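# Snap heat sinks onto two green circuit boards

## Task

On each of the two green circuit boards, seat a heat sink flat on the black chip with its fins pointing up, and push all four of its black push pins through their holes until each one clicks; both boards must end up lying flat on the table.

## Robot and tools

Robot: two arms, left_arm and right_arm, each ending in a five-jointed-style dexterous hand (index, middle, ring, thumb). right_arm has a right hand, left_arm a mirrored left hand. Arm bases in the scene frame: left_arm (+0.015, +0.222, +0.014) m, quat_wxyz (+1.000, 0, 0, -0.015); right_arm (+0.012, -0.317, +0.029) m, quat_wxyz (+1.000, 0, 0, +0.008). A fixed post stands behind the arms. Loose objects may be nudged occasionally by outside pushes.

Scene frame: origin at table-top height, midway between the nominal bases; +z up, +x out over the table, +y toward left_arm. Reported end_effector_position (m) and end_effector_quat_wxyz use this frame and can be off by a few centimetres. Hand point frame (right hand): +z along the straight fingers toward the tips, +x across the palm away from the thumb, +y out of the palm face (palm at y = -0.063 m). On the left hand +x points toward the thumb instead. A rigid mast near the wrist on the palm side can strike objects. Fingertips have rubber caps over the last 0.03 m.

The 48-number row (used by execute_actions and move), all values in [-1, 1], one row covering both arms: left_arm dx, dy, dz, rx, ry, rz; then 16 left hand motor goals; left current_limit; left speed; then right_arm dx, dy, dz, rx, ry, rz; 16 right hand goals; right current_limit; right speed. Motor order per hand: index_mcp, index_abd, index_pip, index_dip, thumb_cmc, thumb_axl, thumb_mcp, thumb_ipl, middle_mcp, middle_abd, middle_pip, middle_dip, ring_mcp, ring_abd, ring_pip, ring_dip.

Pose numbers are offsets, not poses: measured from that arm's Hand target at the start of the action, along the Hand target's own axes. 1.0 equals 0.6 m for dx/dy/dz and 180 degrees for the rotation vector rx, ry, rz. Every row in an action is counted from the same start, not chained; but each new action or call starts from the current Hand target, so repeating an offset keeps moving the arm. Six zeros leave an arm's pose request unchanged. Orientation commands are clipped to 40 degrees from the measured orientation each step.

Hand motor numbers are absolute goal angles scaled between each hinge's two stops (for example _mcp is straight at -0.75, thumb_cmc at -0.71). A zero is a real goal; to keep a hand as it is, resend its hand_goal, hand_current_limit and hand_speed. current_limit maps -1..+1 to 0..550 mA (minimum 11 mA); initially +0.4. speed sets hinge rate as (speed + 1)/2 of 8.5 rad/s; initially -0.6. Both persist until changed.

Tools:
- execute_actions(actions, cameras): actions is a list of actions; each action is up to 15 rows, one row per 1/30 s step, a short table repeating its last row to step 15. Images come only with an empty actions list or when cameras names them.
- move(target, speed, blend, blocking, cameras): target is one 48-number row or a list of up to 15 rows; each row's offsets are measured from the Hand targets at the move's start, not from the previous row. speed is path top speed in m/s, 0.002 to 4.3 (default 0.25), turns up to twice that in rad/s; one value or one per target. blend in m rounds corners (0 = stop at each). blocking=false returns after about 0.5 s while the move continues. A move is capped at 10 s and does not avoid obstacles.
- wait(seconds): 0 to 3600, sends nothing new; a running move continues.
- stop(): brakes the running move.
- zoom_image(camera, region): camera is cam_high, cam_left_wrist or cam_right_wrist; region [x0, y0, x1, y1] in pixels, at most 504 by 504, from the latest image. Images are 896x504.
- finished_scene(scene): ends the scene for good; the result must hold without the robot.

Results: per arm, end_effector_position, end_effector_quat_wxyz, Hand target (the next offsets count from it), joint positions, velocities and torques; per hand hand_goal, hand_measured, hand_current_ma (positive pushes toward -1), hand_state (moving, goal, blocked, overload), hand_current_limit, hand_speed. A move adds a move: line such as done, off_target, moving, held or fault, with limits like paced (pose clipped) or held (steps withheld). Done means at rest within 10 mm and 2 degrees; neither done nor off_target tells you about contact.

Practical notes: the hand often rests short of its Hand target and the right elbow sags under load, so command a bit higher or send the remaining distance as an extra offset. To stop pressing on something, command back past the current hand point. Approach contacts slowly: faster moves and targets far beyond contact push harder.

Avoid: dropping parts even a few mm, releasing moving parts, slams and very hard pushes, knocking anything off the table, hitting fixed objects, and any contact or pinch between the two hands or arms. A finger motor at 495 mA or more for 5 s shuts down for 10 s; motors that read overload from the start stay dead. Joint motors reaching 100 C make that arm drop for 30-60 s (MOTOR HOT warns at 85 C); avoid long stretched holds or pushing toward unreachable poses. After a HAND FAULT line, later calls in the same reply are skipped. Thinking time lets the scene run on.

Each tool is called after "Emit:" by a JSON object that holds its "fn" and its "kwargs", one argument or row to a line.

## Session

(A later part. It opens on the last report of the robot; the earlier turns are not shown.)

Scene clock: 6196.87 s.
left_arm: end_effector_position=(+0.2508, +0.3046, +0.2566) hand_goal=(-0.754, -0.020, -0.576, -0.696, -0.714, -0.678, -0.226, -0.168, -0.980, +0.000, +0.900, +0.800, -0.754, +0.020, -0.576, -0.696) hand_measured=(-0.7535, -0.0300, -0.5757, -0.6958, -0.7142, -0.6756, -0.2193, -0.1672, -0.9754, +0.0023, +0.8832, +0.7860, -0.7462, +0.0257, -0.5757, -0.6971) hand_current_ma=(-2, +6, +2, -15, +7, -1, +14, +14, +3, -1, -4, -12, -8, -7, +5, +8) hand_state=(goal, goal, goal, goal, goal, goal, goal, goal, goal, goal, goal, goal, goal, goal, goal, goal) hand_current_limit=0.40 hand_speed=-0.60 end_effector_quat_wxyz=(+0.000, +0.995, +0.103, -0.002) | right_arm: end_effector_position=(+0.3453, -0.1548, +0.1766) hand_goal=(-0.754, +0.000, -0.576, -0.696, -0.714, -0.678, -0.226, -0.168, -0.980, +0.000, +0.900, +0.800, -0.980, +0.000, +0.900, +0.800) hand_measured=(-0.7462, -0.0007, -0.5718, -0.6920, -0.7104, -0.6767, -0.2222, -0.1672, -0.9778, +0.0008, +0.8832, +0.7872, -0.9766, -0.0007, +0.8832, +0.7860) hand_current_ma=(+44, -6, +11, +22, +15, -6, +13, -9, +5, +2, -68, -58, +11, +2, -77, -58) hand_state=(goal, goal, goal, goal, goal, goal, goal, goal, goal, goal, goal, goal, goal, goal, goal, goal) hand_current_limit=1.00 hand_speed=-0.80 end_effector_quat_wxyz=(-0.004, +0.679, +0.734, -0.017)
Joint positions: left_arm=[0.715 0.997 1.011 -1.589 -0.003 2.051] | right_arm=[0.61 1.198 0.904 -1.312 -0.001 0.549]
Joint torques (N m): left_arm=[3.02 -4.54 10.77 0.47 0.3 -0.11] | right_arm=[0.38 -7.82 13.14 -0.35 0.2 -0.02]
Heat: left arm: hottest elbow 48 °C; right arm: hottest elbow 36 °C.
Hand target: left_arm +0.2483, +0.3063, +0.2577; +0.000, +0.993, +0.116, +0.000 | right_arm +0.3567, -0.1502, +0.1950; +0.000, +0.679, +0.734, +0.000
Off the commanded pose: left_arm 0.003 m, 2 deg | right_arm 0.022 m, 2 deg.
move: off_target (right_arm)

Emit:
{"fn": "move", "kwargs": {
  "target": [
    [0,0,0,0,0,0,-0.754,-0.02,-0.576,-0.696,-0.714,-0.678,-0.226,-0.168,-0.98,0,0.9,0.8,-0.754,0.02,-0.576,-0.696,0.4,-0.6,0,0,-0.0167,0,0,0,-0.98,0,0.9,0.8,-0.714,-0.678,-0.226,-0.168,-0.98,0,0.9,0.8,-0.98,0,0.9,0.8,0.4,0.2],
    [0,0,0,0,0,0,-0.754,-0.02,-0.576,-0.696,-0.714,-0.678,-0.226,-0.168,-0.98,0,0.9,0.8,-0.754,0.02,-0.576,-0.696,0.4,-0.6,0.0953,-0.1808,-0.0172,0.0012,0.203,-0.2297,-0.98,0,0.9,0.8,-0.714,-0.678,-0.226,-0.168,-0.98,0,0.9,0.8,-0.98,0,0.9,0.8,0.4,0.2],
    [0,0,0,0,0,0,-0.754,-0.02,-0.576,-0.696,-0.714,-0.678,-0.226,-0.168,-0.98,0,0.9,0.8,-0.754,0.02,-0.576,-0.696,0.4,-0.6,0.0953,-0.1808,0.1662,0.0012,0.203,-0.2297,-0.98,0,0.9,0.8,-0.714,-0.678,-0.226,-0.168,-0.98,0,0.9,0.8,-0.98,0,0.9,0.8,0.4,0.2]
  ],
  "speed": [0.15,0.2,0.08],
  "blend": [0,0.01,0],
  "cameras": ["cam_right_wrist"]
}}

Emit:
{"fn": "zoom_image", "kwargs": {
  "camera": "cam_right_wrist",
  "region": [550, 85, 650, 185]
}}

Emit:
{"fn": "zoom_image", "kwargs": {
  "camera": "cam_right_wrist",
  "region": [780, 80, 880, 180]
}}

Emit:
{"fn": "zoom_image", "kwargs": {
  "camera": "cam_right_wrist",
  "region": [550, 210, 650, 310]
}}

Emit:
{"fn": "zoom_image", "kwargs": {
  "camera": "cam_right_wrist",
  "region": [780, 210, 880, 310]
}}

Scene clock: 6216.90 s.
left_arm: end_effector_position=(+0.2508, +0.3046, +0.2566) hand_goal=(-0.754, -0.020, -0.576, -0.696, -0.714, -0.678, -0.226, -0.168, -0.980, +0.000, +0.900, +0.800, -0.754, +0.020, -0.576, -0.696) hand_measured=(-0.7535, -0.0300, -0.5757, -0.6971, -0.7129, -0.6777, -0.2203, -0.1681, -0.9754, +0.0008, +0.8832, +0.7860, -0.7474, +0.0272, -0.5744, -0.6983) hand_current_ma=(-7, +8, -6, -8, +13, -3, +3, +5, -3, -4, -9, -14, -12, -3, -5, +6) hand_state=(goal, goal, goal, goal, goal, goal, goal, goal, goal, goal, goal, goal, goal, goal, goal, goal) hand_current_limit=0.40 hand_speed=-0.60 end_effector_quat_wxyz=(+0.000, +0.995, +0.103, -0.002) | right_arm: end_effector_position=(+0.2429, -0.0984, +0.1002) hand_goal=(-0.980, +0.000, +0.900, +0.800, -0.714, -0.678, -0.226, -0.168, -0.980, +0.000, +0.900, +0.800, -0.980, +0.000, +0.900, +0.800) hand_measured=(-0.9766, -0.0007, +0.8871, +0.7796, -0.7167, -0.6777, -0.2222, -0.1681, -0.9778, +0.0008, +0.8832, +0.7860, -0.9778, -0.0007, +0.8820, +0.7860) hand_current_ma=(+19, -1, -55, -73, +0, -5, +10, -11, -1, +5, -65, -60, +12, +2, -77, -58) hand_state=(goal, goal, goal, blocked, goal, goal, goal, goal, goal, goal, goal, goal, goal, goal, goal, goal) hand_current_limit=0.40 hand_speed=0.20 end_effector_quat_wxyz=(-0.224, +0.343, +0.888, +0.208)
Joint positions: left_arm=[0.715 0.997 1.011 -1.589 -0.003 2.051] | right_arm=[0.374 1.086 0.482 -1.014 -0.62 -0.459]
Joint torques (N m): left_arm=[2.32 -5.3 10.69 0.55 0.3 -0.19] | right_arm=[-0.03 -2.9 7.97 0.42 -0.61 -0.08]
Heat: left arm: hottest elbow 48 °C; right arm: hottest elbow 39 °C.
Hand target: left_arm +0.2483, +0.3063, +0.2577; +0.000, +0.993, +0.116, +0.000 | right_arm +0.2442, -0.1015, +0.0952; -0.226, +0.347, +0.886, +0.207
Off the commanded pose: left_arm 0.003 m, 2 deg | right_arm 0.006 m, 1 deg.
move: done

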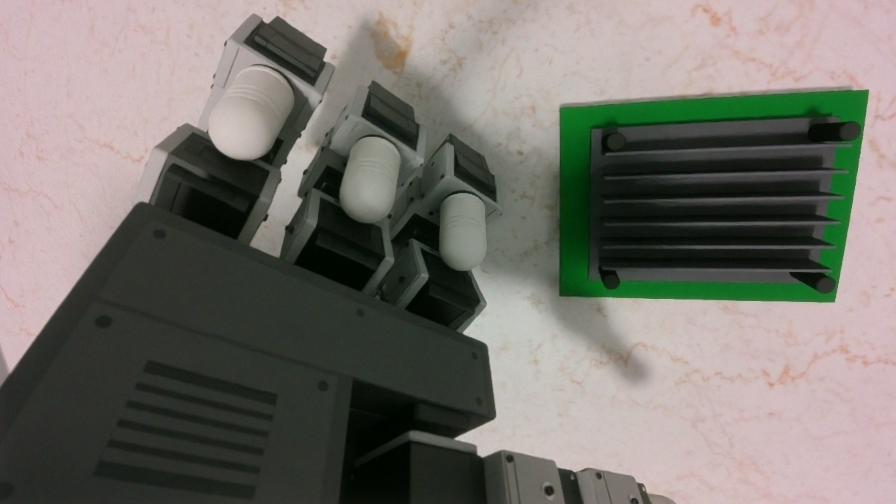

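Scaled by 5.040 from the camera's image (finer frame: 1280x720).

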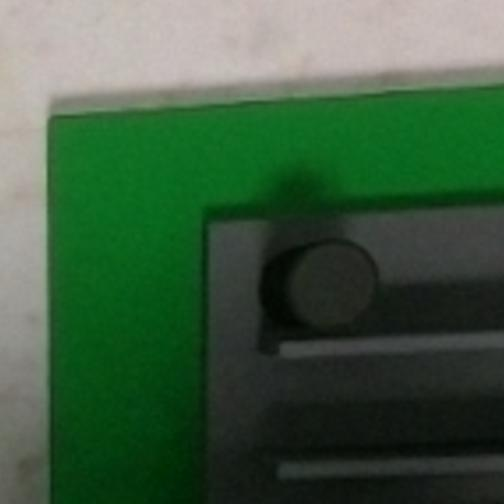

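Scaled by 5.040 from the camera's image (finer frame: 1280x720).

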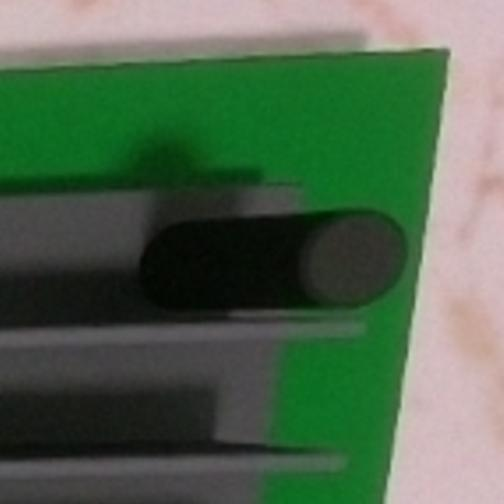

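Scaled by 5.040 from the camera's image (finer frame: 1280x720).

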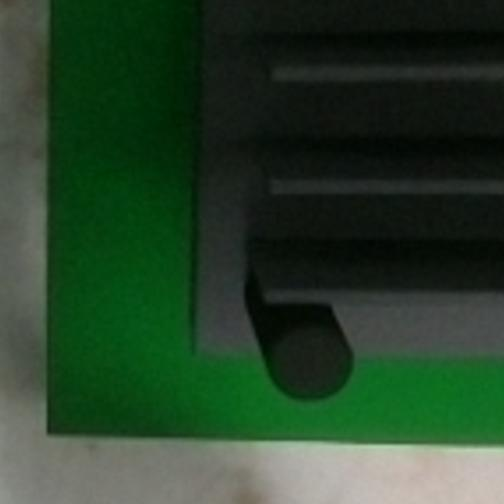

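Scaled by 5.040 from the camera's image (finer frame: 1280x720).

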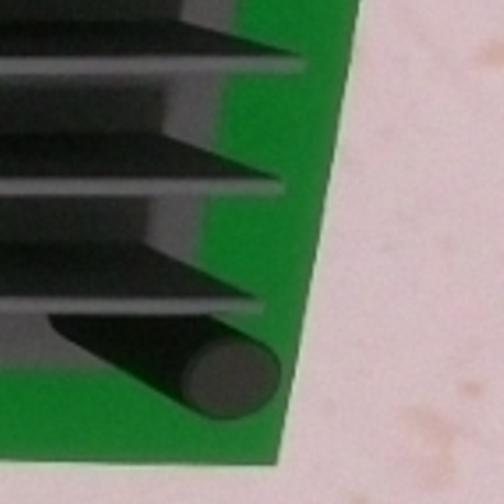

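Emit:
{"fn": "move", "kwargs": {
  "target": [
    [0,0,0,0,0,0,-0.754,-0.02,-0.576,-0.696,-0.714,-0.678,-0.226,-0.168,-0.98,0,0.9,0.8,-0.754,0.02,-0.576,-0.696,0.4,-0.6,0.0896,0.0352,-0.1357,0,0,0,-0.98,0,0.9,0.8,-0.714,-0.678,-0.226,-0.168,-0.98,0,0.9,0.8,-0.98,0,0.9,0.8,0.4,0.2],
    [0,0,0,0,0,0,-0.754,-0.02,-0.576,-0.696,-0.714,-0.678,-0.226,-0.168,-0.98,0,0.9,0.8,-0.754,0.02,-0.576,-0.696,0.4,-0.6,0.0112,0.3945,-0.1058,-0.0012,-0.203,0.2297,-0.98,0,0.9,0.8,-0.714,-0.678,-0.226,-0.168,-0.98,0,0.9,0.8,-0.98,0,0.9,0.8,0.4,0.2],
    [0,0,0,0,0,0,-0.754,-0.02,-0.576,-0.696,-0.714,-0.678,-0.226,-0.168,-0.98,0,0.9,0.8,-0.754,0.02,-0.576,-0.696,0.4,-0.6,-0.084,0.3577,0.0361,-0.0012,-0.203,0.2297,-0.98,0,0.9,0.8,-0.714,-0.678,-0.226,-0.168,-0.98,0,0.9,0.8,-0.98,0,0.9,0.8,0.4,0.2]
  ],
  "speed": [0.15,0.2,0.08],
  "blend": [0.02,0.01,0],
  "cameras": ["cam_right_wrist"]
}}

Emit:
{"fn": "zoom_image", "kwargs": {
  "camera": "cam_right_wrist",
  "region": [470, 170, 670, 360]
}}

Scene clock: 6321.13 s.
left_arm: end_effector_position=(+0.2508, +0.3046, +0.2566) hand_goal=(-0.754, -0.020, -0.576, -0.696, -0.714, -0.678, -0.226, -0.168, -0.980, +0.000, +0.900, +0.800, -0.754, +0.020, -0.576, -0.696) hand_measured=(-0.7535, -0.0300, -0.5757, -0.6958, -0.7142, -0.6767, -0.2193, -0.1672, -0.9742, +0.0008, +0.8832, +0.7860, -0.7462, +0.0257, -0.5744, -0.6971) hand_current_ma=(-4, -5, +10, -7, +11, +3, +4, +12, +3, -11, -8, -12, -14, +0, +9, +1) hand_state=(goal, goal, goal, goal, goal, goal, goal, goal, goal, goal, goal, goal, goal, goal, goal, goal) hand_current_limit=0.40 hand_speed=-0.60 end_effector_quat_wxyz=(+0.000, +0.995, +0.103, -0.002) | right_arm: end_effector_position=(+0.4290, +0.0242, +0.1090) hand_goal=(-0.980, +0.000, +0.900, +0.800, -0.714, -0.678, -0.226, -0.168, -0.980, +0.000, +0.900, +0.800, -0.980, +0.000, +0.900, +0.800) hand_measured=(-0.9766, -0.0007, +0.8884, +0.7783, -0.7167, -0.6777, -0.2212, -0.1672, -0.9778, +0.0008, +0.8845, +0.7860, -0.9766, -0.0007, +0.8820, +0.7860) hand_current_ma=(+16, +10, -51, -76, +5, -5, +20, -7, -2, +12, -68, -58, +11, -3, -79, -59) hand_state=(goal, goal, goal, blocked, goal, goal, goal, goal, goal, goal, goal, goal, goal, goal, goal, goal) hand_current_limit=0.40 hand_speed=0.20 end_effector_quat_wxyz=(+0.000, +0.680, +0.733, +0.010)
Joint positions: left_arm=[0.715 0.997 1.011 -1.589 -0.003 2.051] | right_arm=[0.809 1.705 1.244 -1.091 -0.001 0.752]
Joint torques (N m): left_arm=[2.08 -4.48 10.7 0.34 0.3 -0.16] | right_arm=[2.32 -13.51 8.79 0.46 0.2 0.13]
Heat: left arm: hottest elbow 48 °C; right arm: hottest elbow 39 °C.
Hand target: left_arm +0.2483, +0.3063, +0.2577; +0.000, +0.993, +0.116, +0.000 | right_arm +0.4239, +0.0281, +0.0953; +0.000, +0.679, +0.734, +0.000
Off the commanded pose: left_arm 0.003 m, 2 deg | right_arm 0.015 m, 1 deg.
move: off_target (right_arm)

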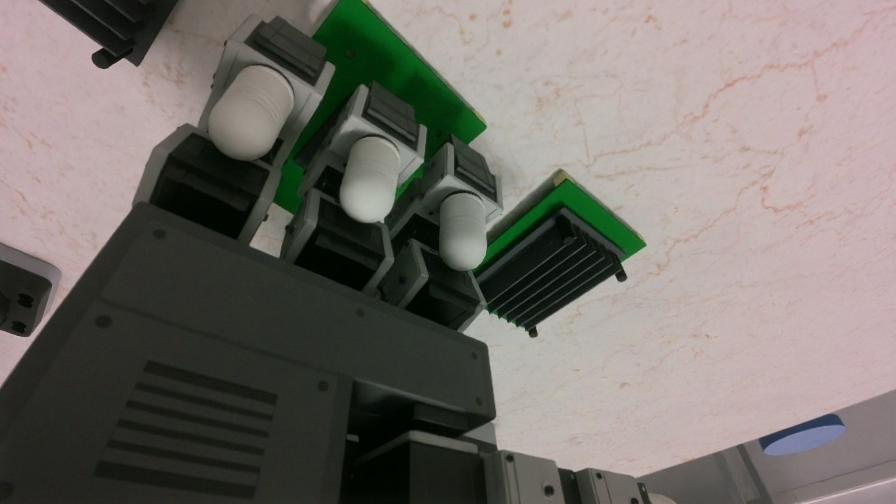

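Scaled by 2.520 from the camera's image (finer frame: 1280x720).

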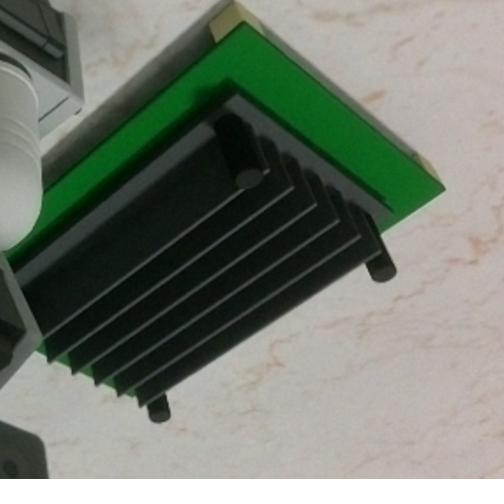

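Emit:
{"fn": "zoom_image", "kwargs": {
  "camera": "cam_right_wrist",
  "region": [545, 165, 655, 285]
}}

Scaled by 4.200 from the camera's image (finer frame: 1280x720).

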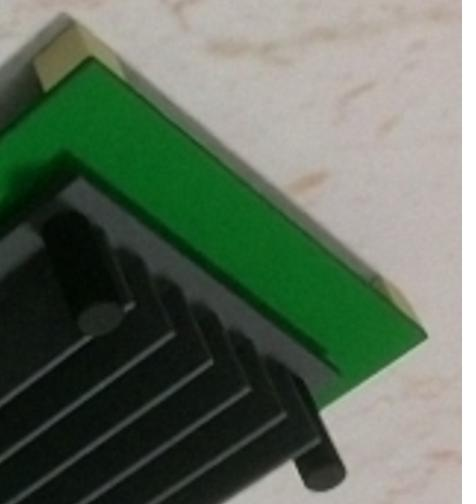

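Emit:
{"fn": "move", "kwargs": {
  "target": [
    [0,0,0,0,0,0,-0.754,-0.02,-0.576,-0.696,-0.714,-0.678,-0.226,-0.168,-0.98,0,0.9,0.8,-0.754,0.02,-0.576,-0.696,0.4,-0.6,0,0,-0.18,0,0,0,-0.98,0,0.9,0.8,-0.714,-0.678,-0.226,-0.168,-0.98,0,0.9,0.8,-0.98,0,0.9,0.8,0.4,0.2],
    [0,0,0,0,0,0,-0.754,-0.02,-0.576,-0.696,-0.714,-0.678,-0.226,-0.168,-0.98,0,0.9,0.8,-0.754,0.02,-0.576,-0.696,0.4,-0.6,0.0934,-0.2763,-0.1828,0.0012,0.203,-0.2297,-0.98,0,0.9,0.8,-0.714,-0.678,-0.226,-0.168,-0.98,0,0.9,0.8,-0.98,0,0.9,0.8,0.4,0.2],
    [0,0,0,0,0,0,-0.754,-0.02,-0.576,-0.696,-0.714,-0.678,-0.226,-0.168,-0.98,0,0.9,0.8,-0.754,0.02,-0.576,-0.696,0.4,-0.6,0.0934,-0.2763,-0.0058,0.0012,0.203,-0.2297,-0.98,0,0.9,0.8,-0.714,-0.678,-0.226,-0.168,-0.98,0,0.9,0.8,-0.98,0,0.9,0.8,0.4,0.2]
  ],
  "speed": [0.15,0.2,0.08],
  "blend": [0.02,0.01,0],
  "cameras": ["cam_right_wrist"]
}}

Emit:
{"fn": "zoom_image", "kwargs": {
  "camera": "cam_right_wrist",
  "region": [540, 60, 880, 320]
}}

Scene clock: 6367.17 s.
left_arm: end_effector_position=(+0.2508, +0.3046, +0.2566) hand_goal=(-0.754, -0.020, -0.576, -0.696, -0.714, -0.678, -0.226, -0.168, -0.980, +0.000, +0.900, +0.800, -0.754, +0.020, -0.576, -0.696) hand_measured=(-0.7523, -0.0300, -0.5757, -0.6958, -0.7129, -0.6777, -0.2203, -0.1672, -0.9754, +0.0023, +0.8832, +0.7860, -0.7462, +0.0272, -0.5744, -0.6983) hand_current_ma=(-10, +0, +3, -8, +5, -6, +3, +15, -4, -12, -2, -9, -3, -5, -7, -4) hand_state=(goal, goal, goal, goal, goal, goal, goal, goal, goal, goal, goal, goal, goal, goal, goal, goal) hand_current_limit=0.40 hand_speed=-0.60 end_effector_quat_wxyz=(+0.000, +0.995, +0.103, -0.002) | right_arm: end_effector_position=(+0.2604, +0.0675, +0.1063) hand_goal=(-0.980, +0.000, +0.900, +0.800, -0.714, -0.678, -0.226, -0.168, -0.980, +0.000, +0.900, +0.800, -0.980, +0.000, +0.900, +0.800) hand_measured=(-0.9766, -0.0007, +0.8871, +0.7796, -0.7167, -0.6767, -0.2222, -0.1681, -0.9778, -0.0007, +0.8845, +0.7860, -0.9778, -0.0007, +0.8832, +0.7860) hand_current_ma=(+14, -4, -59, -79, +1, -2, +12, -17, +7, -6, -73, -63, +15, +0, -82, -57) hand_state=(goal, goal, goal, blocked, goal, goal, goal, goal, goal, goal, goal, goal, goal, goal, goal, goal) hand_current_limit=0.40 hand_speed=0.20 end_effector_quat_wxyz=(-0.223, +0.355, +0.883, +0.212)
Joint positions: left_arm=[0.715 0.997 1.011 -1.589 -0.003 2.051] | right_arm=[0.843 1.344 0.692 -0.626 -0.562 0.138]
Joint torques (N m): left_arm=[2.32 -4.66 11.23 0.38 0.27 -0.13] | right_arm=[2.32 -7.47 8.42 1.2 -0.49 -0.08]
Heat: left arm: hottest elbow 48 °C; right arm: hottest elbow 39 °C.
Hand target: left_arm +0.2483, +0.3063, +0.2577; +0.000, +0.993, +0.116, +0.000 | right_arm +0.2541, +0.0710, +0.0986; -0.226, +0.347, +0.886, +0.207
Off the commanded pose: left_arm 0.003 m, 2 deg | right_arm 0.010 m, 1 deg.
move: done

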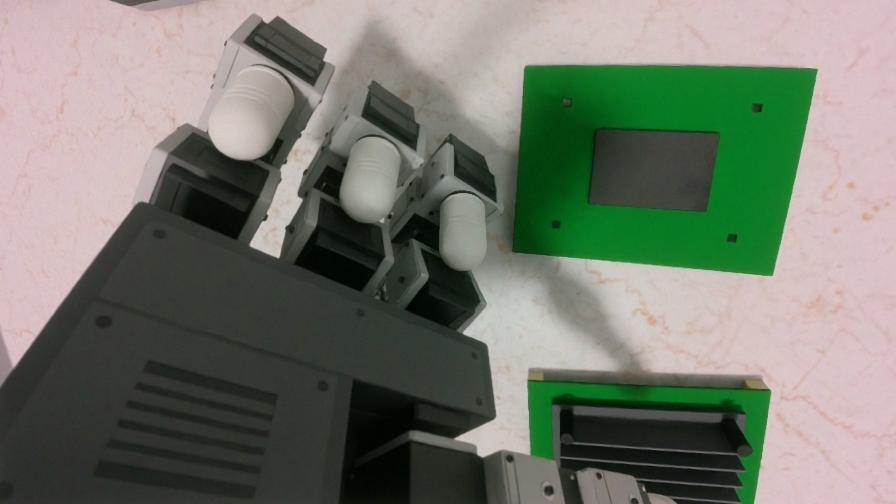

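Scaled by 1.482 from the camera's image (finer frame: 1280x720).

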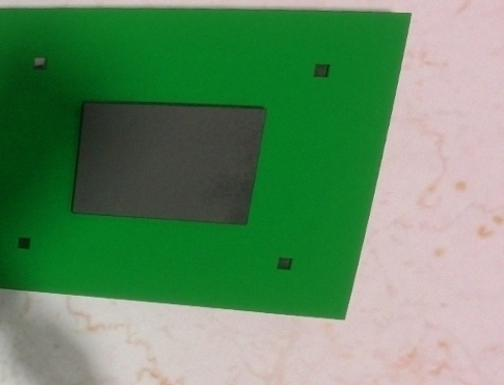

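Emit:
{"fn": "zoom_image", "kwargs": {
  "camera": "cam_right_wrist",
  "region": [660, 360, 780, 480]
}}

Emit:
{"fn": "zoom_image", "kwargs": {
  "camera": "cam_right_wrist",
  "region": [520, 360, 640, 480]
}}

Emit:
{"fn": "zoom_image", "kwargs": {
  "camera": "cam_right_wrist",
  "region": [660, 110, 760, 250]
}}

Scaled by 4.200 from the camera's image (finer frame: 1280x720).

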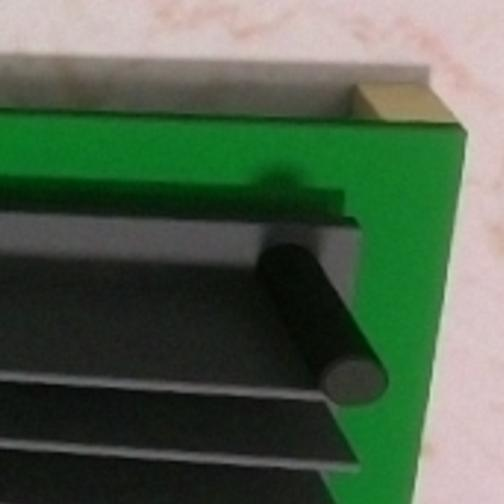

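Scaled by 4.200 from the camera's image (finer frame: 1280x720).

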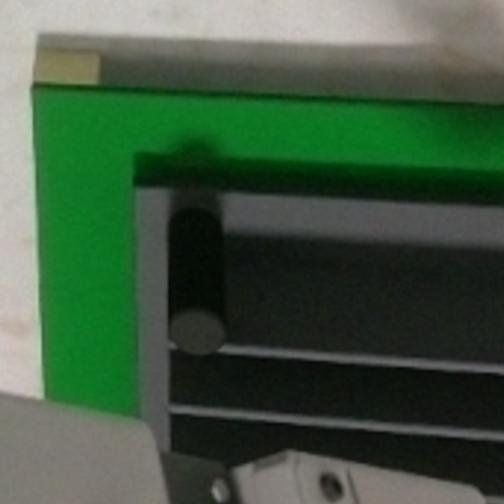

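Scaled by 3.600 from the camera's image (finer frame: 1280x720).

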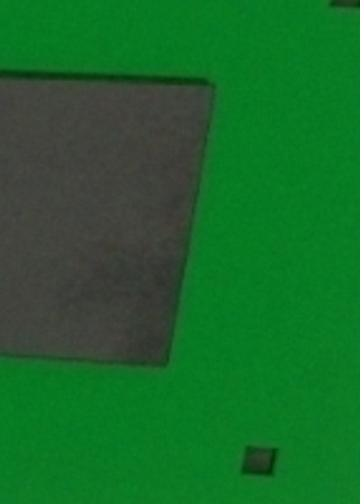

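Emit:
{"fn": "zoom_image", "kwargs": {
  "camera": "cam_right_wrist",
  "region": [510, 50, 610, 150]
}}

Emit:
{"fn": "zoom_image", "kwargs": {
  "camera": "cam_right_wrist",
  "region": [730, 50, 830, 150]
}}

Emit:
{"fn": "zoom_image", "kwargs": {
  "camera": "cam_right_wrist",
  "region": [690, 190, 790, 290]
}}

Emit:
{"fn": "zoom_image", "kwargs": {
  "camera": "cam_right_wrist",
  "region": [500, 180, 600, 280]
}}

Scaled by 5.040 from the camera's image (finer frame: 1280x720).

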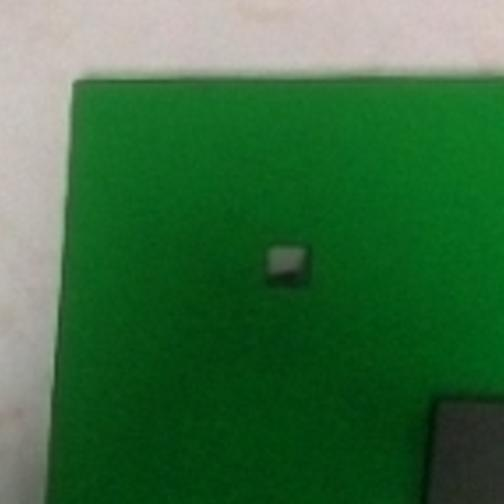

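Scaled by 5.040 from the camera's image (finer frame: 1280x720).

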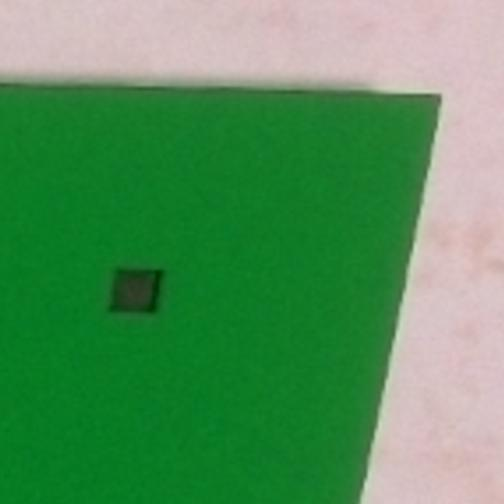

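Scaled by 5.040 from the camera's image (finer frame: 1280x720).

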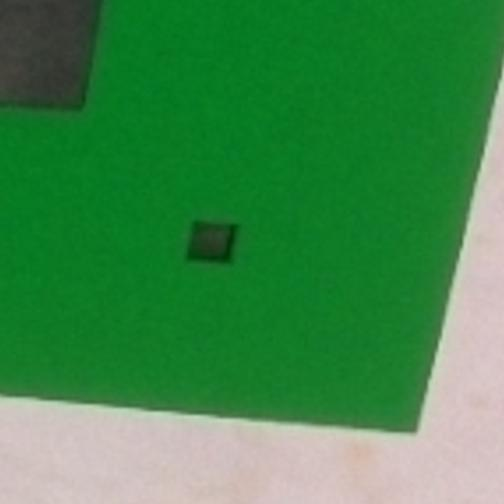

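Scaled by 5.040 from the camera's image (finer frame: 1280x720).

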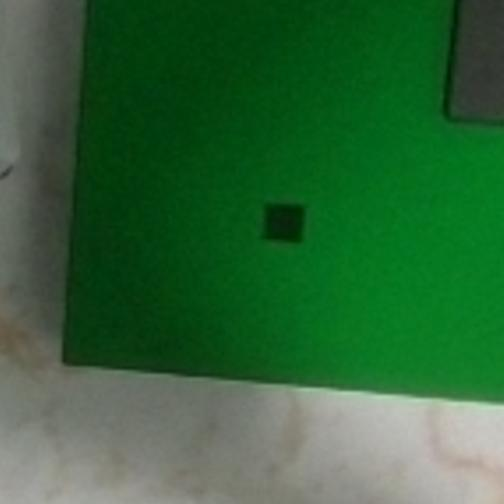

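Emit:
{"fn": "move", "kwargs": {
  "target": [
    [0,0,0,0,0,0,-0.754,-0.02,-0.576,-0.696,-0.714,-0.678,-0.226,-0.168,-0.98,0,0.9,0.8,-0.754,0.02,-0.576,-0.696,0.4,-0.6,0.0896,0.0352,-0.1357,0,0,0,-0.98,0,0.9,0.8,-0.714,-0.678,-0.226,-0.168,-0.98,0,0.9,0.8,-0.98,0,0.9,0.8,0.4,0.2],
    [0,0,0,0,0,0,-0.754,-0.02,-0.576,-0.696,-0.714,-0.678,-0.226,-0.168,-0.98,0,0.9,0.8,-0.754,0.02,-0.576,-0.696,0.4,-0.6,-0.2472,0.1139,-0.3546,-0.0012,-0.203,0.2297,-0.754,0,-0.576,-0.696,-0.714,-0.678,-0.226,-0.168,-0.98,0,0.9,0.8,-0.98,0,0.9,0.8,1.0,-0.2],
    [0,0,0,0,0,0,-0.754,-0.02,-0.576,-0.696,-0.714,-0.678,-0.226,-0.168,-0.98,0,0.9,0.8,-0.754,0.02,-0.576,-0.696,0.4,-0.6,-0.2616,0.0816,-0.3233,-0.0012,-0.203,0.2297,-0.754,0,-0.576,-0.696,-0.714,-0.678,-0.226,-0.168,-0.98,0,0.9,0.8,-0.98,0,0.9,0.8,1.0,-0.2]
  ],
  "speed": [0.15,0.2,0.05],
  "blend": [0.02,0,0],
  "cameras": ["cam_right_wrist"]
}}

Emit:
{"fn": "zoom_image", "kwargs": {
  "camera": "cam_right_wrist",
  "region": [370, 50, 490, 140]
}}

Scene clock: 6501.13 s.
left_arm: end_effector_position=(+0.2508, +0.3046, +0.2566) hand_goal=(-0.754, -0.020, -0.576, -0.696, -0.714, -0.678, -0.226, -0.168, -0.980, +0.000, +0.900, +0.800, -0.754, +0.020, -0.576, -0.696) hand_measured=(-0.7535, -0.0300, -0.5757, -0.6958, -0.7129, -0.6767, -0.2193, -0.1672, -0.9766, +0.0008, +0.8832, +0.7860, -0.7450, +0.0257, -0.5757, -0.6971) hand_current_ma=(-4, +3, +8, -6, +6, +5, +3, +14, -5, -9, -10, -16, -8, +4, -4, +7) hand_state=(goal, goal, goal, goal, goal, goal, goal, goal, goal, goal, goal, goal, goal, goal, goal, goal) hand_current_limit=0.40 hand_speed=-0.60 end_effector_quat_wxyz=(+0.000, +0.995, +0.103, -0.002) | right_arm: end_effector_position=(+0.4395, -0.0747, +0.1845) hand_goal=(-0.754, +0.000, -0.576, -0.696, -0.714, -0.678, -0.226, -0.168, -0.980, +0.000, +0.900, +0.800, -0.980, +0.000, +0.900, +0.800) hand_measured=(-0.7486, +0.0008, -0.5757, -0.6996, -0.7154, -0.6777, -0.2222, -0.1672, -0.9778, +0.0008, +0.8845, +0.7860, -0.9766, -0.0007, +0.8820, +0.7860) hand_current_ma=(+21, +1, -4, -13, +6, -8, +11, -5, -2, +0, -72, -59, +16, -3, -78, -57) hand_state=(goal, goal, goal, goal, goal, goal, goal, goal, goal, goal, goal, goal, goal, goal, goal, goal) hand_current_limit=1.00 hand_speed=-0.20 end_effector_quat_wxyz=(+0.000, +0.672, +0.740, +0.000)
Joint positions: left_arm=[0.715 0.997 1.011 -1.589 -0.003 2.051] | right_arm=[0.631 1.494 1.202 -1.279 0 0.551]
Joint torques (N m): left_arm=[1.44 -4.54 10.7 0.49 0.29 -0.2] | right_arm=[0.38 -12.22 9.33 0.44 0.17 0.13]
Heat: left arm: hottest elbow 48 °C; right arm: hottest elbow 37 °C.
Hand target: left_arm +0.2483, +0.3063, +0.2577; +0.000, +0.993, +0.116, +0.000 | right_arm +0.4419, -0.0795, +0.1812; +0.000, +0.679, +0.734, +0.000
Off the commanded pose: left_arm 0.003 m, 2 deg | right_arm 0.006 m, 1 deg.
move: done; target 2's new numbers were sent with right_arm's hand 0.016 m and 1 deg from that target

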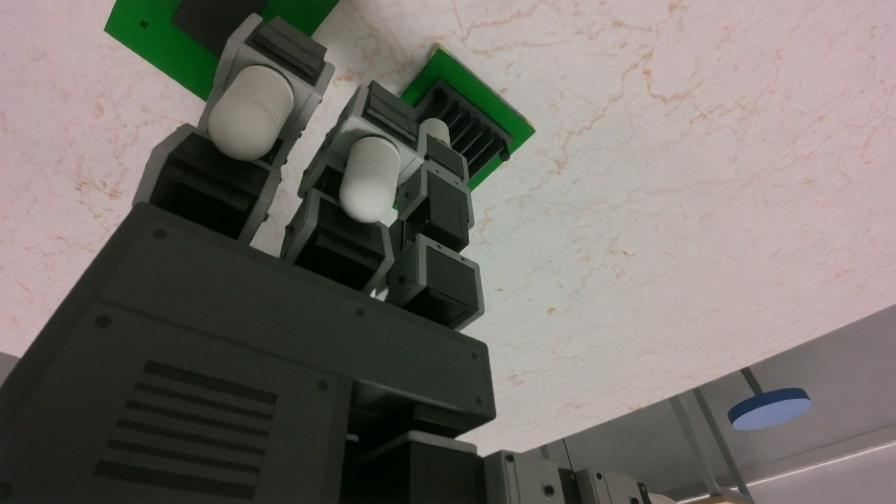

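Scaled by 4.200 from the camera's image (finer frame: 1280x720).

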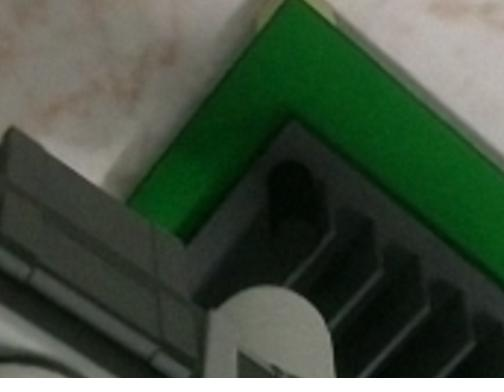

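Emit:
{"fn": "move", "kwargs": {
  "target": [0,0,0,0,0,0,-0.754,-0.02,-0.576,-0.696,-0.714,-0.678,-0.226,-0.168,-0.98,0,0.9,0.8,-0.754,0.02,-0.576,-0.696,0.4,-0.6,-0.0022,0.013,0.0167,0,0,0,-0.754,0,-0.576,-0.696,-0.714,-0.678,-0.226,-0.168,-0.98,0,0.9,0.8,-0.98,0,0.9,0.8,1.0,-0.2],
  "speed": 0.03,
  "cameras": ["cam_right_wrist"]
}}

Emit:
{"fn": "zoom_image", "kwargs": {
  "camera": "cam_right_wrist",
  "region": [370, 50, 490, 140]
}}

Scene clock: 6518.90 s.
left_arm: end_effector_position=(+0.2508, +0.3046, +0.2566) hand_goal=(-0.754, -0.020, -0.576, -0.696, -0.714, -0.678, -0.226, -0.168, -0.980, +0.000, +0.900, +0.800, -0.754, +0.020, -0.576, -0.696) hand_measured=(-0.7523, -0.0285, -0.5757, -0.6971, -0.7142, -0.6777, -0.2193, -0.1662, -0.9742, +0.0008, +0.8832, +0.7860, -0.7450, +0.0272, -0.5744, -0.6983) hand_current_ma=(-4, -1, -1, -8, +2, -2, -2, +18, -5, +4, -7, -11, -13, -2, +0, +1) hand_state=(goal, goal, goal, goal, goal, goal, goal, goal, goal, goal, goal, goal, goal, goal, goal, goal) hand_current_limit=0.40 hand_speed=-0.60 end_effector_quat_wxyz=(+0.000, +0.995, +0.103, -0.002) | right_arm: end_effector_position=(+0.4458, -0.0740, +0.1855) hand_goal=(-0.754, +0.000, -0.576, -0.696, -0.714, -0.678, -0.226, -0.168, -0.980, +0.000, +0.900, +0.800, -0.980, +0.000, +0.900, +0.800) hand_measured=(-0.7486, +0.0008, -0.5757, -0.7009, -0.7167, -0.6777, -0.2222, -0.1681, -0.9766, +0.0008, +0.8845, +0.7860, -0.9778, -0.0007, +0.8820, +0.7860) hand_current_ma=(+26, +6, +0, -11, -6, -14, +8, -13, +4, +1, -68, -61, +15, +5, -86, -63) hand_state=(goal, goal, goal, goal, goal, goal, goal, goal, goal, goal, goal, goal, goal, goal, goal, goal) hand_current_limit=1.00 hand_speed=-0.20 end_effector_quat_wxyz=(+0.002, +0.675, +0.738, +0.011)
Joint positions: left_arm=[0.715 0.997 1.011 -1.589 -0.003 2.051] | right_arm=[0.624 1.495 1.202 -1.255 0 0.551]
Joint torques (N m): left_arm=[1.49 -4.19 10.63 0.34 0.25 -0.18] | right_arm=[-0.15 -10.52 9.2 0.55 0.16 0.01]
Heat: left arm: hottest elbow 48 °C; right arm: hottest elbow 37 °C.
Hand target: left_arm +0.2483, +0.3063, +0.2577; +0.000, +0.993, +0.116, +0.000 | right_arm +0.4497, -0.0802, +0.1710; +0.000, +0.679, +0.734, +0.000
Off the commanded pose: left_arm 0.003 m, 2 deg | right_arm 0.016 m, 1 deg.
move: off_target (right_arm)

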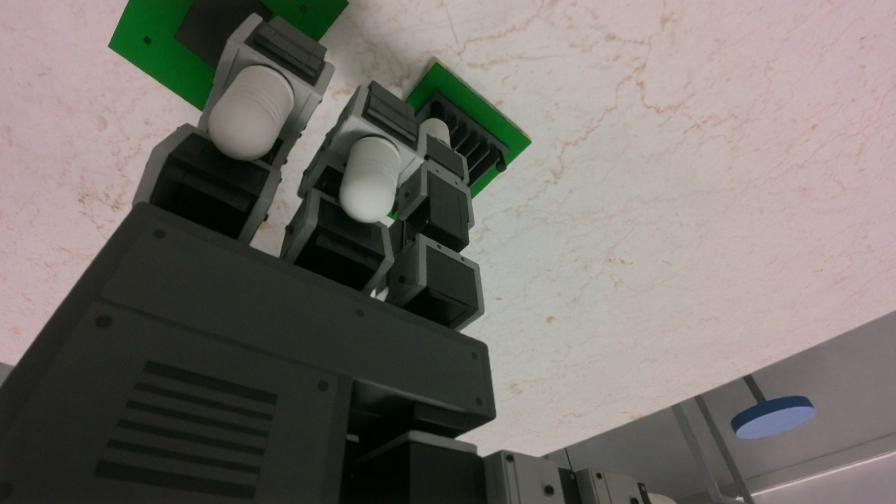

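Scaled by 4.200 from the camera's image (finer frame: 1280x720).

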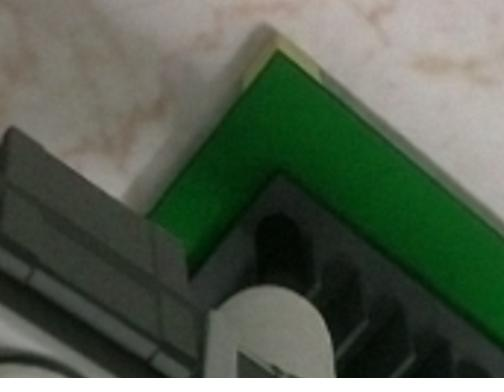

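Emit:
{"fn": "move", "kwargs": {
  "target": [0,0,0,0,0,0,-0.754,-0.02,-0.576,-0.696,-0.714,-0.678,-0.226,-0.168,-0.98,0,0.9,0.8,-0.754,0.02,-0.576,-0.696,0.4,-0.6,-0.0103,-0.0062,0.0167,0,0,0,-0.754,0,-0.576,-0.696,-0.714,-0.678,-0.226,-0.168,-0.98,0,0.9,0.8,-0.98,0,0.9,0.8,1.0,-0.2],
  "speed": 0.03,
  "cameras": ["cam_right_wrist"]
}}

Emit:
{"fn": "zoom_image", "kwargs": {
  "camera": "cam_right_wrist",
  "region": [370, 50, 490, 140]
}}

Scene clock: 6535.90 s.
left_arm: end_effector_position=(+0.2508, +0.3046, +0.2566) hand_goal=(-0.754, -0.020, -0.576, -0.696, -0.714, -0.678, -0.226, -0.168, -0.980, +0.000, +0.900, +0.800, -0.754, +0.020, -0.576, -0.696) hand_measured=(-0.7523, -0.0300, -0.5757, -0.6958, -0.7142, -0.6777, -0.2193, -0.1681, -0.9754, +0.0008, +0.8832, +0.7860, -0.7462, +0.0257, -0.5757, -0.6983) hand_current_ma=(-6, -5, +0, -7, +9, +1, +14, +12, -4, +6, -6, -18, +1, -4, +3, +11) hand_state=(goal, goal, goal, goal, goal, goal, goal, goal, goal, goal, goal, goal, goal, goal, goal, goal) hand_current_limit=0.40 hand_speed=-0.60 end_effector_quat_wxyz=(+0.000, +0.995, +0.103, -0.002) | right_arm: end_effector_position=(+0.4428, -0.0809, +0.1715) hand_goal=(-0.754, +0.000, -0.576, -0.696, -0.714, -0.678, -0.226, -0.168, -0.980, +0.000, +0.900, +0.800, -0.980, +0.000, +0.900, +0.800) hand_measured=(-0.7486, -0.0007, -0.5757, -0.7009, -0.7167, -0.6767, -0.2222, -0.1672, -0.9778, +0.0008, +0.8845, +0.7860, -0.9778, -0.0007, +0.8832, +0.7860) hand_current_ma=(+24, +0, -10, -7, +1, -4, +15, -7, -2, +5, -69, -54, +9, -3, -79, -59) hand_state=(goal, goal, goal, goal, goal, goal, goal, goal, goal, goal, goal, goal, goal, goal, goal, goal) hand_current_limit=1.00 hand_speed=-0.20 end_effector_quat_wxyz=(+0.001, +0.677, +0.736, +0.007)
Joint positions: left_arm=[0.715 0.997 1.011 -1.589 -0.003 2.051] | right_arm=[0.616 1.495 1.165 -1.226 0 0.549]
Joint torques (N m): left_arm=[2.2 -4.37 10.96 0.46 0.28 -0.25] | right_arm=[-0.21 -11.05 9.13 0.49 0.17 -0.04]
Heat: left arm: hottest elbow 48 °C; right arm: hottest elbow 38 °C.
Hand target: left_arm +0.2483, +0.3063, +0.2577; +0.000, +0.993, +0.116, +0.000 | right_arm +0.4465, -0.0867, +0.1611; +0.000, +0.679, +0.734, +0.000
Off the commanded pose: left_arm 0.003 m, 2 deg | right_arm 0.013 m, 1 deg.
move: off_target (right_arm)

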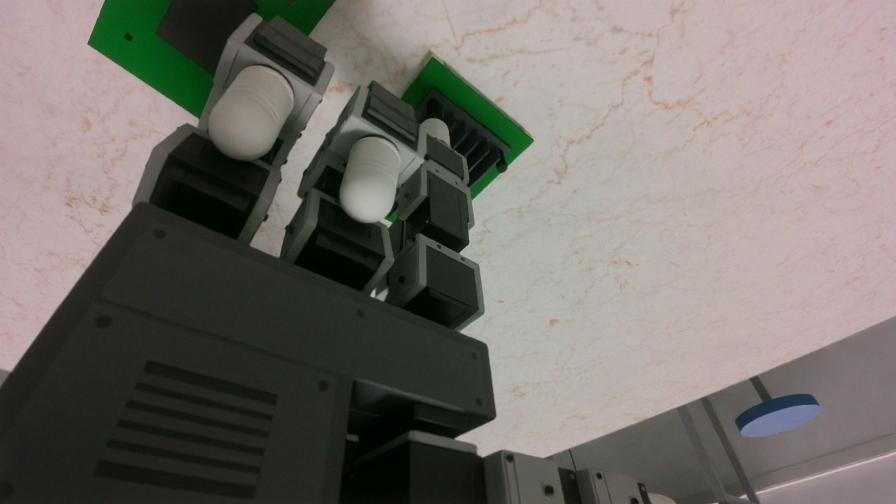

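Scaled by 4.200 from the camera's image (finer frame: 1280x720).

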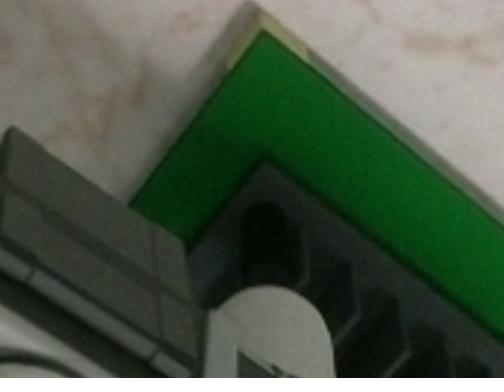

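Emit:
{"fn": "execute_actions", "kwargs": {
  "actions": [],
  "cameras": ["cam_right_wrist"]
}}

Emit:
{"fn": "zoom_image", "kwargs": {
  "camera": "cam_right_wrist",
  "region": [370, 50, 490, 140]
}}

Scene clock: 6587.63 s.
left_arm: end_effector_position=(+0.2508, +0.3046, +0.2566) hand_goal=(-0.754, -0.020, -0.576, -0.696, -0.714, -0.678, -0.226, -0.168, -0.980, +0.000, +0.900, +0.800, -0.754, +0.020, -0.576, -0.696) hand_measured=(-0.7535, -0.0300, -0.5757, -0.6971, -0.7142, -0.6777, -0.2203, -0.1672, -0.9754, +0.0023, +0.8832, +0.7860, -0.7462, +0.0257, -0.5744, -0.6983) hand_current_ma=(-6, +5, -2, -13, +8, -2, +8, +9, +0, -6, -1, -11, -2, +0, -1, +8) hand_state=(goal, goal, goal, goal, goal, goal, goal, goal, goal, goal, goal, goal, goal, goal, goal, goal) hand_current_limit=0.40 hand_speed=-0.60 end_effector_quat_wxyz=(+0.000, +0.995, +0.103, -0.002) | right_arm: end_effector_position=(+0.4429, -0.0809, +0.1716) hand_goal=(-0.754, +0.000, -0.576, -0.696, -0.714, -0.678, -0.226, -0.168, -0.980, +0.000, +0.900, +0.800, -0.980, +0.000, +0.900, +0.800) hand_measured=(-0.7486, -0.0007, -0.5757, -0.7009, -0.7167, -0.6767, -0.2212, -0.1681, -0.9766, -0.0007, +0.8832, +0.7860, -0.9778, -0.0007, +0.8820, +0.7860) hand_current_ma=(+11, -2, +9, -10, +2, -3, +15, -2, +3, +2, -72, -56, +10, +1, -73, -59) hand_state=(goal, goal, goal, goal, goal, goal, goal, goal, goal, goal, goal, goal, goal, goal, goal, goal) hand_current_limit=1.00 hand_speed=-0.20 end_effector_quat_wxyz=(+0.001, +0.677, +0.736, +0.007)
Joint positions: left_arm=[0.715 0.997 1.011 -1.589 -0.003 2.051] | right_arm=[0.616 1.495 1.165 -1.225 0 0.549]
Joint velocities: within noise
Joint torques (N m): left_arm=[2.9 -5.48 10.74 0.42 0.25 -0.2] | right_arm=[-0.21 -10.87 9.1 0.49 0.17 -0.04]
Motor temperatures (°C): left_arm=[26 27 47 28 25 27] | right_arm=[26 30 39 26 24 27]
Heat: left arm: hottest elbow 47 °C; right arm: hottest elbow 39 °C.
Hand target: left_arm +0.2483, +0.3063, +0.2577; +0.000, +0.993, +0.116, +0.000 | right_arm +0.4465, -0.0867, +0.1611; +0.000, +0.679, +0.734, +0.000
Off the commanded pose: left_arm 0.003 m, 2 deg | right_arm 0.013 m, 1 deg.
Images, in order (width x height): cam_right_wrist 896x504.

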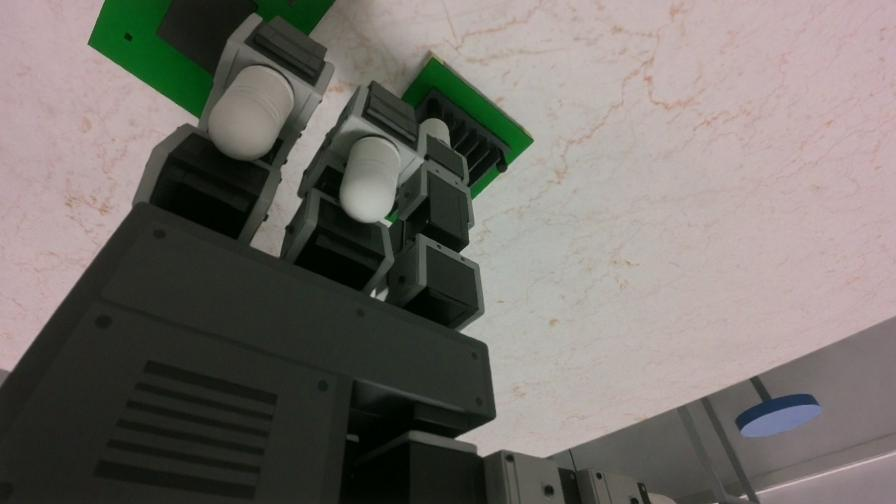

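Scaled by 4.200 from the camera's image (finer frame: 1280x720).

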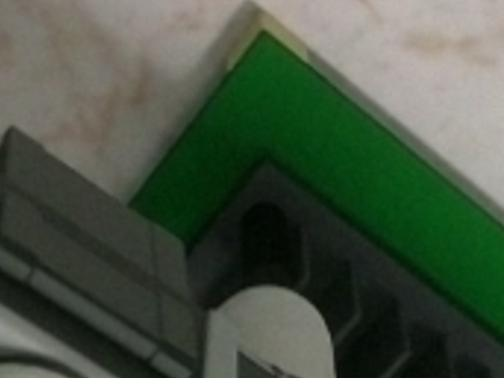

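Emit:
{"fn": "move", "kwargs": {
  "target": [0,0,0,0,0,0,-0.754,-0.02,-0.576,-0.696,-0.714,-0.678,-0.226,-0.168,-0.98,0,0.9,0.8,-0.754,0.02,-0.576,-0.696,0.4,-0.6,0,0,0.012,0,0,0,-0.754,0,-0.576,-0.696,-0.714,-0.678,-0.226,-0.168,-0.98,0,0.9,0.8,-0.98,0,0.9,0.8,1.0,-0.2],
  "speed": 0.03,
  "cameras": ["cam_right_wrist"]
}}

Emit:
{"fn": "zoom_image", "kwargs": {
  "camera": "cam_right_wrist",
  "region": [370, 50, 490, 140]
}}

Scene clock: 6595.03 s.
left_arm: end_effector_position=(+0.2508, +0.3046, +0.2566) hand_goal=(-0.754, -0.020, -0.576, -0.696, -0.714, -0.678, -0.226, -0.168, -0.980, +0.000, +0.900, +0.800, -0.754, +0.020, -0.576, -0.696) hand_measured=(-0.7535, -0.0300, -0.5770, -0.6958, -0.7129, -0.6777, -0.2203, -0.1672, -0.9754, +0.0008, +0.8832, +0.7847, -0.7462, +0.0257, -0.5744, -0.6983) hand_current_ma=(-3, -3, +7, +1, +8, -2, +5, +11, -6, -6, -6, -5, -4, -4, +0, +11) hand_state=(goal, goal, goal, goal, goal, goal, goal, goal, goal, goal, goal, goal, goal, goal, goal, goal) hand_current_limit=0.40 hand_speed=-0.60 end_effector_quat_wxyz=(+0.000, +0.995, +0.103, -0.002) | right_arm: end_effector_position=(+0.4428, -0.0809, +0.1672) hand_goal=(-0.754, +0.000, -0.576, -0.696, -0.714, -0.678, -0.226, -0.168, -0.980, +0.000, +0.900, +0.800, -0.980, +0.000, +0.900, +0.800) hand_measured=(-0.7486, +0.0008, -0.5744, -0.6996, -0.7167, -0.6777, -0.2222, -0.1672, -0.9766, -0.0007, +0.8845, +0.7860, -0.9778, -0.0007, +0.8820, +0.7860) hand_current_ma=(+22, +5, -8, -8, +0, -3, +14, -5, +4, +3, -68, -55, +8, -3, -82, -57) hand_state=(goal, goal, goal, goal, goal, goal, goal, goal, goal, goal, goal, goal, goal, goal, goal, goal) hand_current_limit=1.00 hand_speed=-0.20 end_effector_quat_wxyz=(+0.002, +0.677, +0.736, +0.010)
Joint positions: left_arm=[0.715 0.997 1.011 -1.589 -0.003 2.051] | right_arm=[0.616 1.496 1.152 -1.207 0 0.549]
Joint torques (N m): left_arm=[2.37 -4.95 10.52 0.29 0.31 -0.2] | right_arm=[-0.26 -10.4 9.09 0.49 0.16 -0.05]
Heat: left arm: hottest elbow 47 °C; right arm: hottest elbow 39 °C.
Hand target: left_arm +0.2483, +0.3063, +0.2577; +0.000, +0.993, +0.116, +0.000 | right_arm +0.4465, -0.0867, +0.1538; +0.000, +0.679, +0.734, +0.000
Off the commanded pose: left_arm 0.003 m, 2 deg | right_arm 0.015 m, 1 deg.
move: off_target (right_arm)

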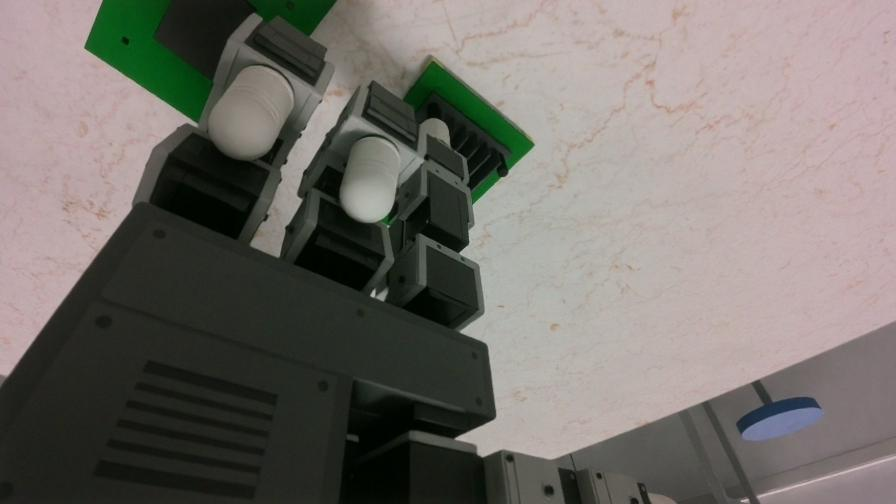

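Scaled by 4.200 from the camera's image (finer frame: 1280x720).

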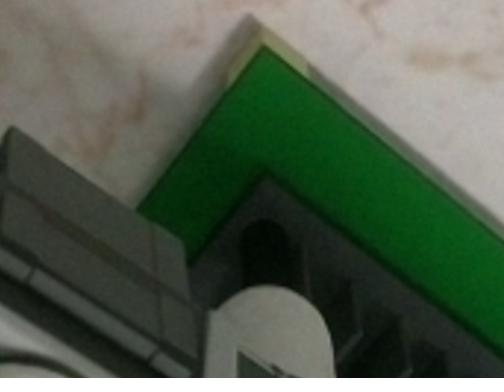

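Emit:
{"fn": "move", "kwargs": {
  "target": [0,0,0,0,0,0,-0.754,-0.02,-0.576,-0.696,-0.714,-0.678,-0.226,-0.168,-0.98,0,0.9,0.8,-0.754,0.02,-0.576,-0.696,0.4,-0.6,-0.001,-0.003,0.012,0,0,0,-0.75,0,-0.576,-0.696,-0.714,-0.678,-0.226,-0.168,-0.98,0,0.9,0.8,-0.98,0,0.9,0.8,1.0,-0.2],
  "speed": 0.03,
  "cameras": ["cam_right_wrist"]
}}

Emit:
{"fn": "zoom_image", "kwargs": {
  "camera": "cam_right_wrist",
  "region": [370, 50, 490, 140]
}}

Scene clock: 6601.97 s.
left_arm: end_effector_position=(+0.2508, +0.3046, +0.2566) hand_goal=(-0.754, -0.020, -0.576, -0.696, -0.714, -0.678, -0.226, -0.168, -0.980, +0.000, +0.900, +0.800, -0.754, +0.020, -0.576, -0.696) hand_measured=(-0.7535, -0.0285, -0.5770, -0.6958, -0.7117, -0.6777, -0.2203, -0.1681, -0.9754, +0.0008, +0.8832, +0.7847, -0.7450, +0.0272, -0.5757, -0.6983) hand_current_ma=(-5, +0, +4, -5, +3, -3, -1, +8, -2, -10, -12, -17, +0, -6, +5, -2) hand_state=(goal, goal, goal, goal, goal, goal, goal, goal, goal, goal, goal, goal, goal, goal, goal, goal) hand_current_limit=0.40 hand_speed=-0.60 end_effector_quat_wxyz=(+0.000, +0.995, +0.103, -0.002) | right_arm: end_effector_position=(+0.4422, -0.0816, +0.1621) hand_goal=(-0.750, +0.000, -0.576, -0.696, -0.714, -0.678, -0.226, -0.168, -0.980, +0.000, +0.900, +0.800, -0.980, +0.000, +0.900, +0.800) hand_measured=(-0.7498, -0.0007, -0.5808, -0.6996, -0.7167, -0.6767, -0.2222, -0.1672, -0.9778, +0.0008, +0.8845, +0.7860, -0.9778, +0.0008, +0.8820, +0.7860) hand_current_ma=(+0, -4, -23, -1, +7, -5, +18, -12, +2, +1, -73, -51, +19, -4, -81, -60) hand_state=(goal, goal, goal, goal, goal, goal, goal, goal, goal, goal, goal, goal, goal, goal, goal, goal) hand_current_limit=1.00 hand_speed=-0.20 end_effector_quat_wxyz=(+0.003, +0.677, +0.736, +0.012)
Joint positions: left_arm=[0.715 0.997 1.011 -1.589 -0.003 2.051] | right_arm=[0.616 1.496 1.138 -1.189 0.001 0.549]
Joint torques (N m): left_arm=[2.73 -4.95 10.73 0.46 0.28 -0.18] | right_arm=[-0.15 -10.23 8.79 0.57 0.13 -0.03]
Heat: left arm: hottest elbow 47 °C; right arm: hottest elbow 38 °C.
Hand target: left_arm +0.2483, +0.3063, +0.2577; +0.000, +0.993, +0.116, +0.000 | right_arm +0.4448, -0.0875, +0.1467; +0.000, +0.679, +0.734, +0.000
Off the commanded pose: left_arm 0.003 m, 2 deg | right_arm 0.017 m, 1 deg.
move: off_target (right_arm)

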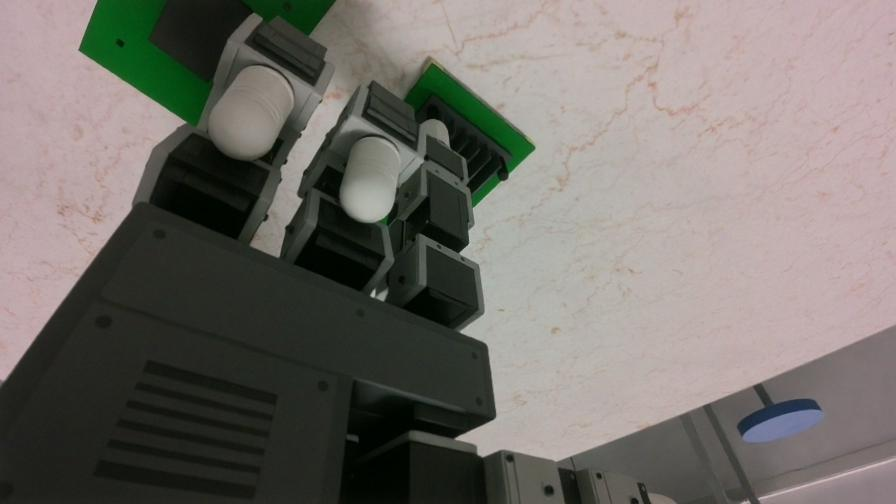

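Scaled by 4.200 from the camera's image (finer frame: 1280x720).

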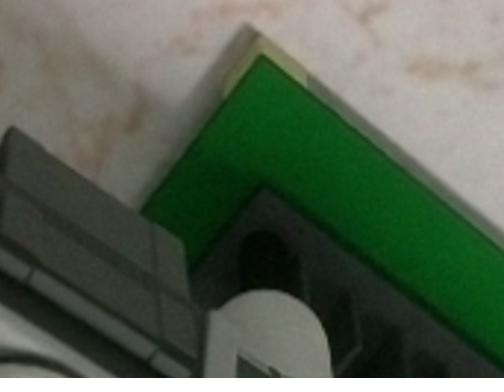

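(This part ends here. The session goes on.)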